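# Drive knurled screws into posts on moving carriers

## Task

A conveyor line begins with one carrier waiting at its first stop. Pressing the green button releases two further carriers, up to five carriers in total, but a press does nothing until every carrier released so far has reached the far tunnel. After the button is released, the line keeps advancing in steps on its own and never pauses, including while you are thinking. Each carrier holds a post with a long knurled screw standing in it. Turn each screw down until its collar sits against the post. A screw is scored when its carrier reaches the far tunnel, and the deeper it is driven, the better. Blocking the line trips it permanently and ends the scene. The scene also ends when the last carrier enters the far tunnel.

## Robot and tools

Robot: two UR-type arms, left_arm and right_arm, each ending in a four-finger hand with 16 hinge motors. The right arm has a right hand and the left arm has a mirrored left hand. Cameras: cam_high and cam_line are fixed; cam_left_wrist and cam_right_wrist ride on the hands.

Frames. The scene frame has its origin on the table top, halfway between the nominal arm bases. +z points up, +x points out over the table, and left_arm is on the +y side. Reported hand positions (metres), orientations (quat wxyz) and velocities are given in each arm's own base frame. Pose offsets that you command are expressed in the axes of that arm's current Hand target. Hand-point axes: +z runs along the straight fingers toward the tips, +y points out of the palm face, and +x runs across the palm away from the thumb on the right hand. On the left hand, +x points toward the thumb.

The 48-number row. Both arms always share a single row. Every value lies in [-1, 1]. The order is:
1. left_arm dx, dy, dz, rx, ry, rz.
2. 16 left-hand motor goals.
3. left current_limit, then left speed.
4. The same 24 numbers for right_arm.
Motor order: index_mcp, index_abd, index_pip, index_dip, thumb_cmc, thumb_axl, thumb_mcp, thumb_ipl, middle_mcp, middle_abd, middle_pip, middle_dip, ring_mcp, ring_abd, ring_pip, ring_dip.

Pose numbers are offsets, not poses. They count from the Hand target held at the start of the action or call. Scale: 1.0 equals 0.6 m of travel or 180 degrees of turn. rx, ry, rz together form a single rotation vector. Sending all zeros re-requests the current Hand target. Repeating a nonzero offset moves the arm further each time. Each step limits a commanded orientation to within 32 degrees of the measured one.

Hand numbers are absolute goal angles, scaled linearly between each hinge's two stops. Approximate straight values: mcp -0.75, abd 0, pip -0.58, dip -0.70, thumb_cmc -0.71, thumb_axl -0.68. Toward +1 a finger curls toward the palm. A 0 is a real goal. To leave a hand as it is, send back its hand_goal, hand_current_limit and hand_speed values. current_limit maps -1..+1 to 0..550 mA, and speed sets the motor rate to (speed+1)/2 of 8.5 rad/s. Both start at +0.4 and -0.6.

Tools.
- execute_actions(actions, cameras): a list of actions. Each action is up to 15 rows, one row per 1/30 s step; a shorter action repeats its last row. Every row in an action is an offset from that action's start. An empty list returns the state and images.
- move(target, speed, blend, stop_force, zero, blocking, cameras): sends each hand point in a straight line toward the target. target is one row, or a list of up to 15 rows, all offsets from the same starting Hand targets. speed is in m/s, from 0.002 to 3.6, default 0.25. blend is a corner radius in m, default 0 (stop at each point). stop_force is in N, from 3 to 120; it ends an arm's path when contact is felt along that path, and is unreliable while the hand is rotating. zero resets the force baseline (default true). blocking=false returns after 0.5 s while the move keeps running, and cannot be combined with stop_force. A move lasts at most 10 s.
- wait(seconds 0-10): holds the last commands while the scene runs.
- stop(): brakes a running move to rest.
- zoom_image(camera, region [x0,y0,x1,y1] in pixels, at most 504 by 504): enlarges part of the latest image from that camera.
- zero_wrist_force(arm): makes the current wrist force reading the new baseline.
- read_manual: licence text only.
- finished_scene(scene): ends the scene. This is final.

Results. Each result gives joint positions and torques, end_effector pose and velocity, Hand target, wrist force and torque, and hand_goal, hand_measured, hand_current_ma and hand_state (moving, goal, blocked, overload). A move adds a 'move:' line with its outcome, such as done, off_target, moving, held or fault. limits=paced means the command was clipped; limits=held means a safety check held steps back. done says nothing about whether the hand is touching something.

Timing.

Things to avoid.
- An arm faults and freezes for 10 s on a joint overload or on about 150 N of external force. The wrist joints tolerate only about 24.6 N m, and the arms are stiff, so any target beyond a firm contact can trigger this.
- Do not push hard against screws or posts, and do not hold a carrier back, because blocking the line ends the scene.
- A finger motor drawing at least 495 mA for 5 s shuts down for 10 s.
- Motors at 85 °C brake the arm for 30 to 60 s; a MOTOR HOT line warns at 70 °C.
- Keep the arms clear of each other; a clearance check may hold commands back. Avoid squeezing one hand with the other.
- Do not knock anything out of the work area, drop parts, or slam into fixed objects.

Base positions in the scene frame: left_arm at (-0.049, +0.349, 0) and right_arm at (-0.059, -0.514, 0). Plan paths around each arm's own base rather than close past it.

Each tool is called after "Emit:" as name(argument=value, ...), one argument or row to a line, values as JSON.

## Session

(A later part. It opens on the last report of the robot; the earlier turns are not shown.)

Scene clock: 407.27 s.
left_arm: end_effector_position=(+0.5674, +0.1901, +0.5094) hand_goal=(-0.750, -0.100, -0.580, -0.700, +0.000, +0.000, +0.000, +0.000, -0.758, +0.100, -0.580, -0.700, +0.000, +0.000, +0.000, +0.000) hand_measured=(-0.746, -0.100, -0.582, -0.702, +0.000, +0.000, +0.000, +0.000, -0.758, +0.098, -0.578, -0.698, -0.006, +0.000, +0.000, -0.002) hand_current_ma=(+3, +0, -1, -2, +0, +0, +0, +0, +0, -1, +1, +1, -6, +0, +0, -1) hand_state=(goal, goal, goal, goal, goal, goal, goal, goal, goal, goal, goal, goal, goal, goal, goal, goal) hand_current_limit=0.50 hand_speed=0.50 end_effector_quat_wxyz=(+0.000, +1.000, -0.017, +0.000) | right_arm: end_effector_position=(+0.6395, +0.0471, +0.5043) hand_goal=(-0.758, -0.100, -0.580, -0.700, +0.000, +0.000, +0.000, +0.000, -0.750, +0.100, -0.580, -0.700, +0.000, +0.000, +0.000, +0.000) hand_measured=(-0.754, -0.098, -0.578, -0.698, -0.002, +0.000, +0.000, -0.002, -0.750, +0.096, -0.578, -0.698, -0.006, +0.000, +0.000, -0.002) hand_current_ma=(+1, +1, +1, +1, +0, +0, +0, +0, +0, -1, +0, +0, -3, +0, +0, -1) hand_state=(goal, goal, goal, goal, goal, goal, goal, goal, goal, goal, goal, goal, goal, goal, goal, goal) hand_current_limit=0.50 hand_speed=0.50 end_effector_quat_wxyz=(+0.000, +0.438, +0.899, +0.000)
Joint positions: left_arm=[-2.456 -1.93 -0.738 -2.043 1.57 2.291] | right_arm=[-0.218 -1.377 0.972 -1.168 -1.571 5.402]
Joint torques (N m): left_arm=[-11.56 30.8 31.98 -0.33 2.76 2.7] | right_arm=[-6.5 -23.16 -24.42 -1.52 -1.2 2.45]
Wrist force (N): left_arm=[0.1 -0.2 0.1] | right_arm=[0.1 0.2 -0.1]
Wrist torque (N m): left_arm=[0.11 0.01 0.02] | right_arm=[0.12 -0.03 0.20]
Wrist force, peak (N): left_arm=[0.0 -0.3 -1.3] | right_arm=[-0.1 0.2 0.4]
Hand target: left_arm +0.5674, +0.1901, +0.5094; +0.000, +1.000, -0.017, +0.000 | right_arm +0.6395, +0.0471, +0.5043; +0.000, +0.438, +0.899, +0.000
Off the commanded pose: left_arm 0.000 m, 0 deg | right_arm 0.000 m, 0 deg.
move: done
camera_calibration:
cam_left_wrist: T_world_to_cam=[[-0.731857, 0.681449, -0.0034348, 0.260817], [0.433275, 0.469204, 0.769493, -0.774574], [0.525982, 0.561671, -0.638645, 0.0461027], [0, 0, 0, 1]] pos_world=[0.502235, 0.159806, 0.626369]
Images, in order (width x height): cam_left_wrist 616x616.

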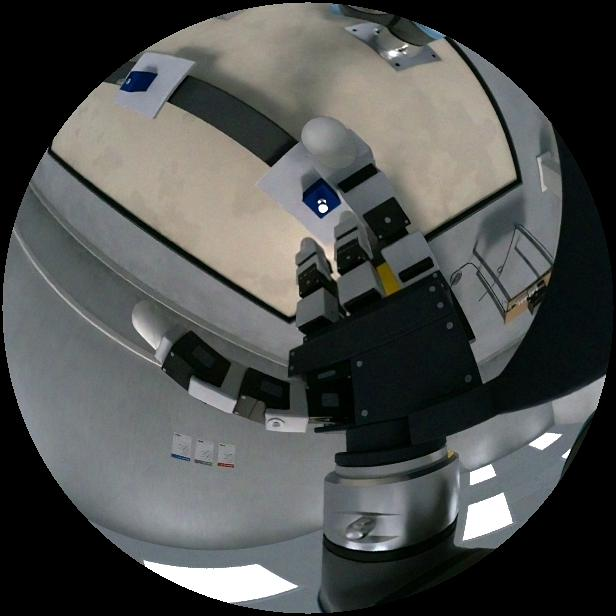

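Emit:
move(
  target=[0,0,0,0,0,0,-0.75,-0.1,-0.58,-0.7,0,0,0,0,-0.758,0.1,-0.58,-0.7,0,0,0,0,0.5,0.5,-0.0002,0.0016,0,0,0,0,-0.758,-0.1,-0.58,-0.7,0,0,0,0,-0.75,0.1,-0.58,-0.7,0,0,0,0,0.5,0.5],
  speed=0.05,
)

Emit:
wait(
  seconds=8.2,
  cameras=["cam_right_wrist", "cam_line"],
)

Emit:
zoom_image(
  camera="cam_right_wrist",
  region=[246, 180, 326, 260],
)

Scene clock: 408.37 s.
left_arm: end_effector_position=(+0.5674, +0.1901, +0.5094) hand_goal=(-0.750, -0.100, -0.580, -0.700, +0.000, +0.000, +0.000, +0.000, -0.758, +0.100, -0.580, -0.700, +0.000, +0.000, +0.000, +0.000) hand_measured=(-0.746, -0.100, -0.582, -0.702, +0.000, +0.000, +0.000, +0.000, -0.758, +0.098, -0.578, -0.698, -0.006, +0.000, +0.000, -0.002) hand_current_ma=(+3, +0, -1, -2, +0, +0, +0, +0, +0, -1, +1, +1, -6, +0, +0, -1) hand_state=(goal, goal, goal, goal, goal, goal, goal, goal, goal, goal, goal, goal, goal, goal, goal, goal) hand_current_limit=0.50 hand_speed=0.50 end_effector_quat_wxyz=(+0.000, +1.000, -0.017, +0.000) | right_arm: end_effector_position=(+0.6403, +0.0476, +0.5043) hand_goal=(-0.758, -0.100, -0.580, -0.700, +0.000, +0.000, +0.000, +0.000, -0.750, +0.100, -0.580, -0.700, +0.000, +0.000, +0.000, +0.000) hand_measured=(-0.754, -0.098, -0.578, -0.698, -0.002, +0.000, +0.000, -0.002, -0.750, +0.096, -0.578, -0.698, -0.006, +0.000, +0.000, -0.002) hand_current_ma=(+1, +1, +1, +1, +0, +0, +0, +0, +0, -1, +0, +0, -3, +0, +0, -1) hand_state=(goal, goal, goal, goal, goal, goal, goal, goal, goal, goal, goal, goal, goal, goal, goal, goal) hand_current_limit=0.50 hand_speed=0.50 end_effector_quat_wxyz=(+0.000, +0.438, +0.899, +0.000)
Joint positions: left_arm=[-2.456 -1.93 -0.738 -2.044 1.57 2.291] | right_arm=[-0.217 -1.374 0.97 -1.167 -1.571 5.403]
Joint torques (N m): left_arm=[-12.29 30.34 33.36 -0.38 2.74 2.73] | right_arm=[8.3 -22.98 -28.16 -0.61 -1.18 2.66]
Wrist force (N): left_arm=[0.1 -0.1 0.0] | right_arm=[-0.1 -0.1 0.1]
Wrist torque (N m): left_arm=[0.12 0.01 0.01] | right_arm=[0.06 -0.03 -0.03]
Wrist force, peak (N): left_arm=[0.4 -0.4 -0.3] | right_arm=[0.0 0.1 -0.3]
Hand target: left_arm +0.5674, +0.1901, +0.5094; +0.000, +1.000, -0.017, +0.000 | right_arm +0.6403, +0.0476, +0.5043; +0.000, +0.438, +0.899, +0.000
Off the commanded pose: left_arm 0.000 m, 0 deg | right_arm 0.000 m, 0 deg.
move: done

Scene clock: 416.57 s.
left_arm: end_effector_position=(+0.5674, +0.1901, +0.5094) hand_goal=(-0.750, -0.100, -0.580, -0.700, +0.000, +0.000, +0.000, +0.000, -0.758, +0.100, -0.580, -0.700, +0.000, +0.000, +0.000, +0.000) hand_measured=(-0.746, -0.100, -0.582, -0.702, +0.000, +0.000, +0.000, +0.000, -0.758, +0.098, -0.578, -0.698, -0.006, +0.000, +0.000, -0.002) hand_current_ma=(+3, +0, -1, -2, +0, +0, +0, +0, +0, -1, +1, +1, -6, +0, +0, -1) hand_state=(goal, goal, goal, goal, goal, goal, goal, goal, goal, goal, goal, goal, goal, goal, goal, goal) hand_current_limit=0.50 hand_speed=0.50 end_effector_quat_wxyz=(+0.000, +1.000, -0.017, +0.000) | right_arm: end_effector_position=(+0.6403, +0.0476, +0.5043) hand_goal=(-0.758, -0.100, -0.580, -0.700, +0.000, +0.000, +0.000, +0.000, -0.750, +0.100, -0.580, -0.700, +0.000, +0.000, +0.000, +0.000) hand_measured=(-0.754, -0.098, -0.578, -0.698, -0.002, +0.000, +0.000, -0.002, -0.750, +0.096, -0.578, -0.698, -0.006, +0.000, +0.000, -0.002) hand_current_ma=(+1, +1, +1, +1, +0, +0, +0, +0, +0, -1, +0, +0, -3, +0, +0, -1) hand_state=(goal, goal, goal, goal, goal, goal, goal, goal, goal, goal, goal, goal, goal, goal, goal, goal) hand_current_limit=0.50 hand_speed=0.50 end_effector_quat_wxyz=(+0.000, +0.438, +0.899, +0.000)
Joint positions: left_arm=[-2.456 -1.93 -0.738 -2.044 1.57 2.291] | right_arm=[-0.217 -1.374 0.97 -1.167 -1.571 5.403]
Joint torques (N m): left_arm=[-11.62 30.1 31.99 -0.48 2.68 2.63] | right_arm=[8.01 -22.9 -28.28 -0.88 -1.44 2.63]
Wrist force (N): left_arm=[0.1 -0.3 0.0] | right_arm=[-0.1 0.0 -0.2]
Wrist torque (N m): left_arm=[0.10 0.01 0.02] | right_arm=[0.10 -0.01 -0.03]
Wrist force, peak (N): left_arm=[0.3 -0.4 -0.4] | right_arm=[0.4 0.3 0.1]
Hand target: left_arm +0.5674, +0.1901, +0.5094; +0.000, +1.000, -0.017, +0.000 | right_arm +0.6403, +0.0476, +0.5043; +0.000, +0.438, +0.899, +0.000
Off the commanded pose: left_arm 0.000 m, 0 deg | right_arm 0.000 m, 0 deg.
wait: 8.20 s; at rest by 0.17 s
camera_calibration:
cam_right_wrist: T_world_to_cam=[[0.981977, -0.188905, -0.00598286, -0.58421], [-0.129405, -0.695081, 0.707189, -0.277824], [-0.13775, -0.69367, -0.706999, 0.597806], [0, 0, 0, 1]] pos_world=[0.620077, 0.11121, 0.615627]
Images, in order (width x height): cam_line 896x504, cam_right_wrist 616x616.

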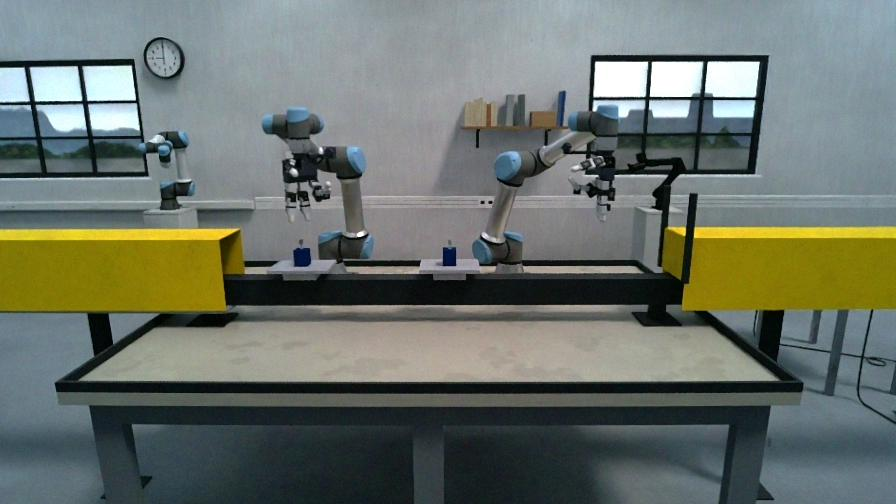

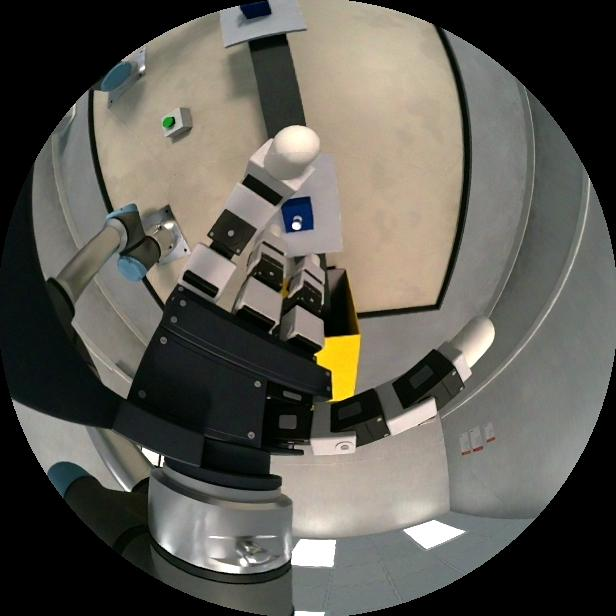

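Scaled by 6.300 from the camera's 616x616 image, which has a finer 880x880 frame.

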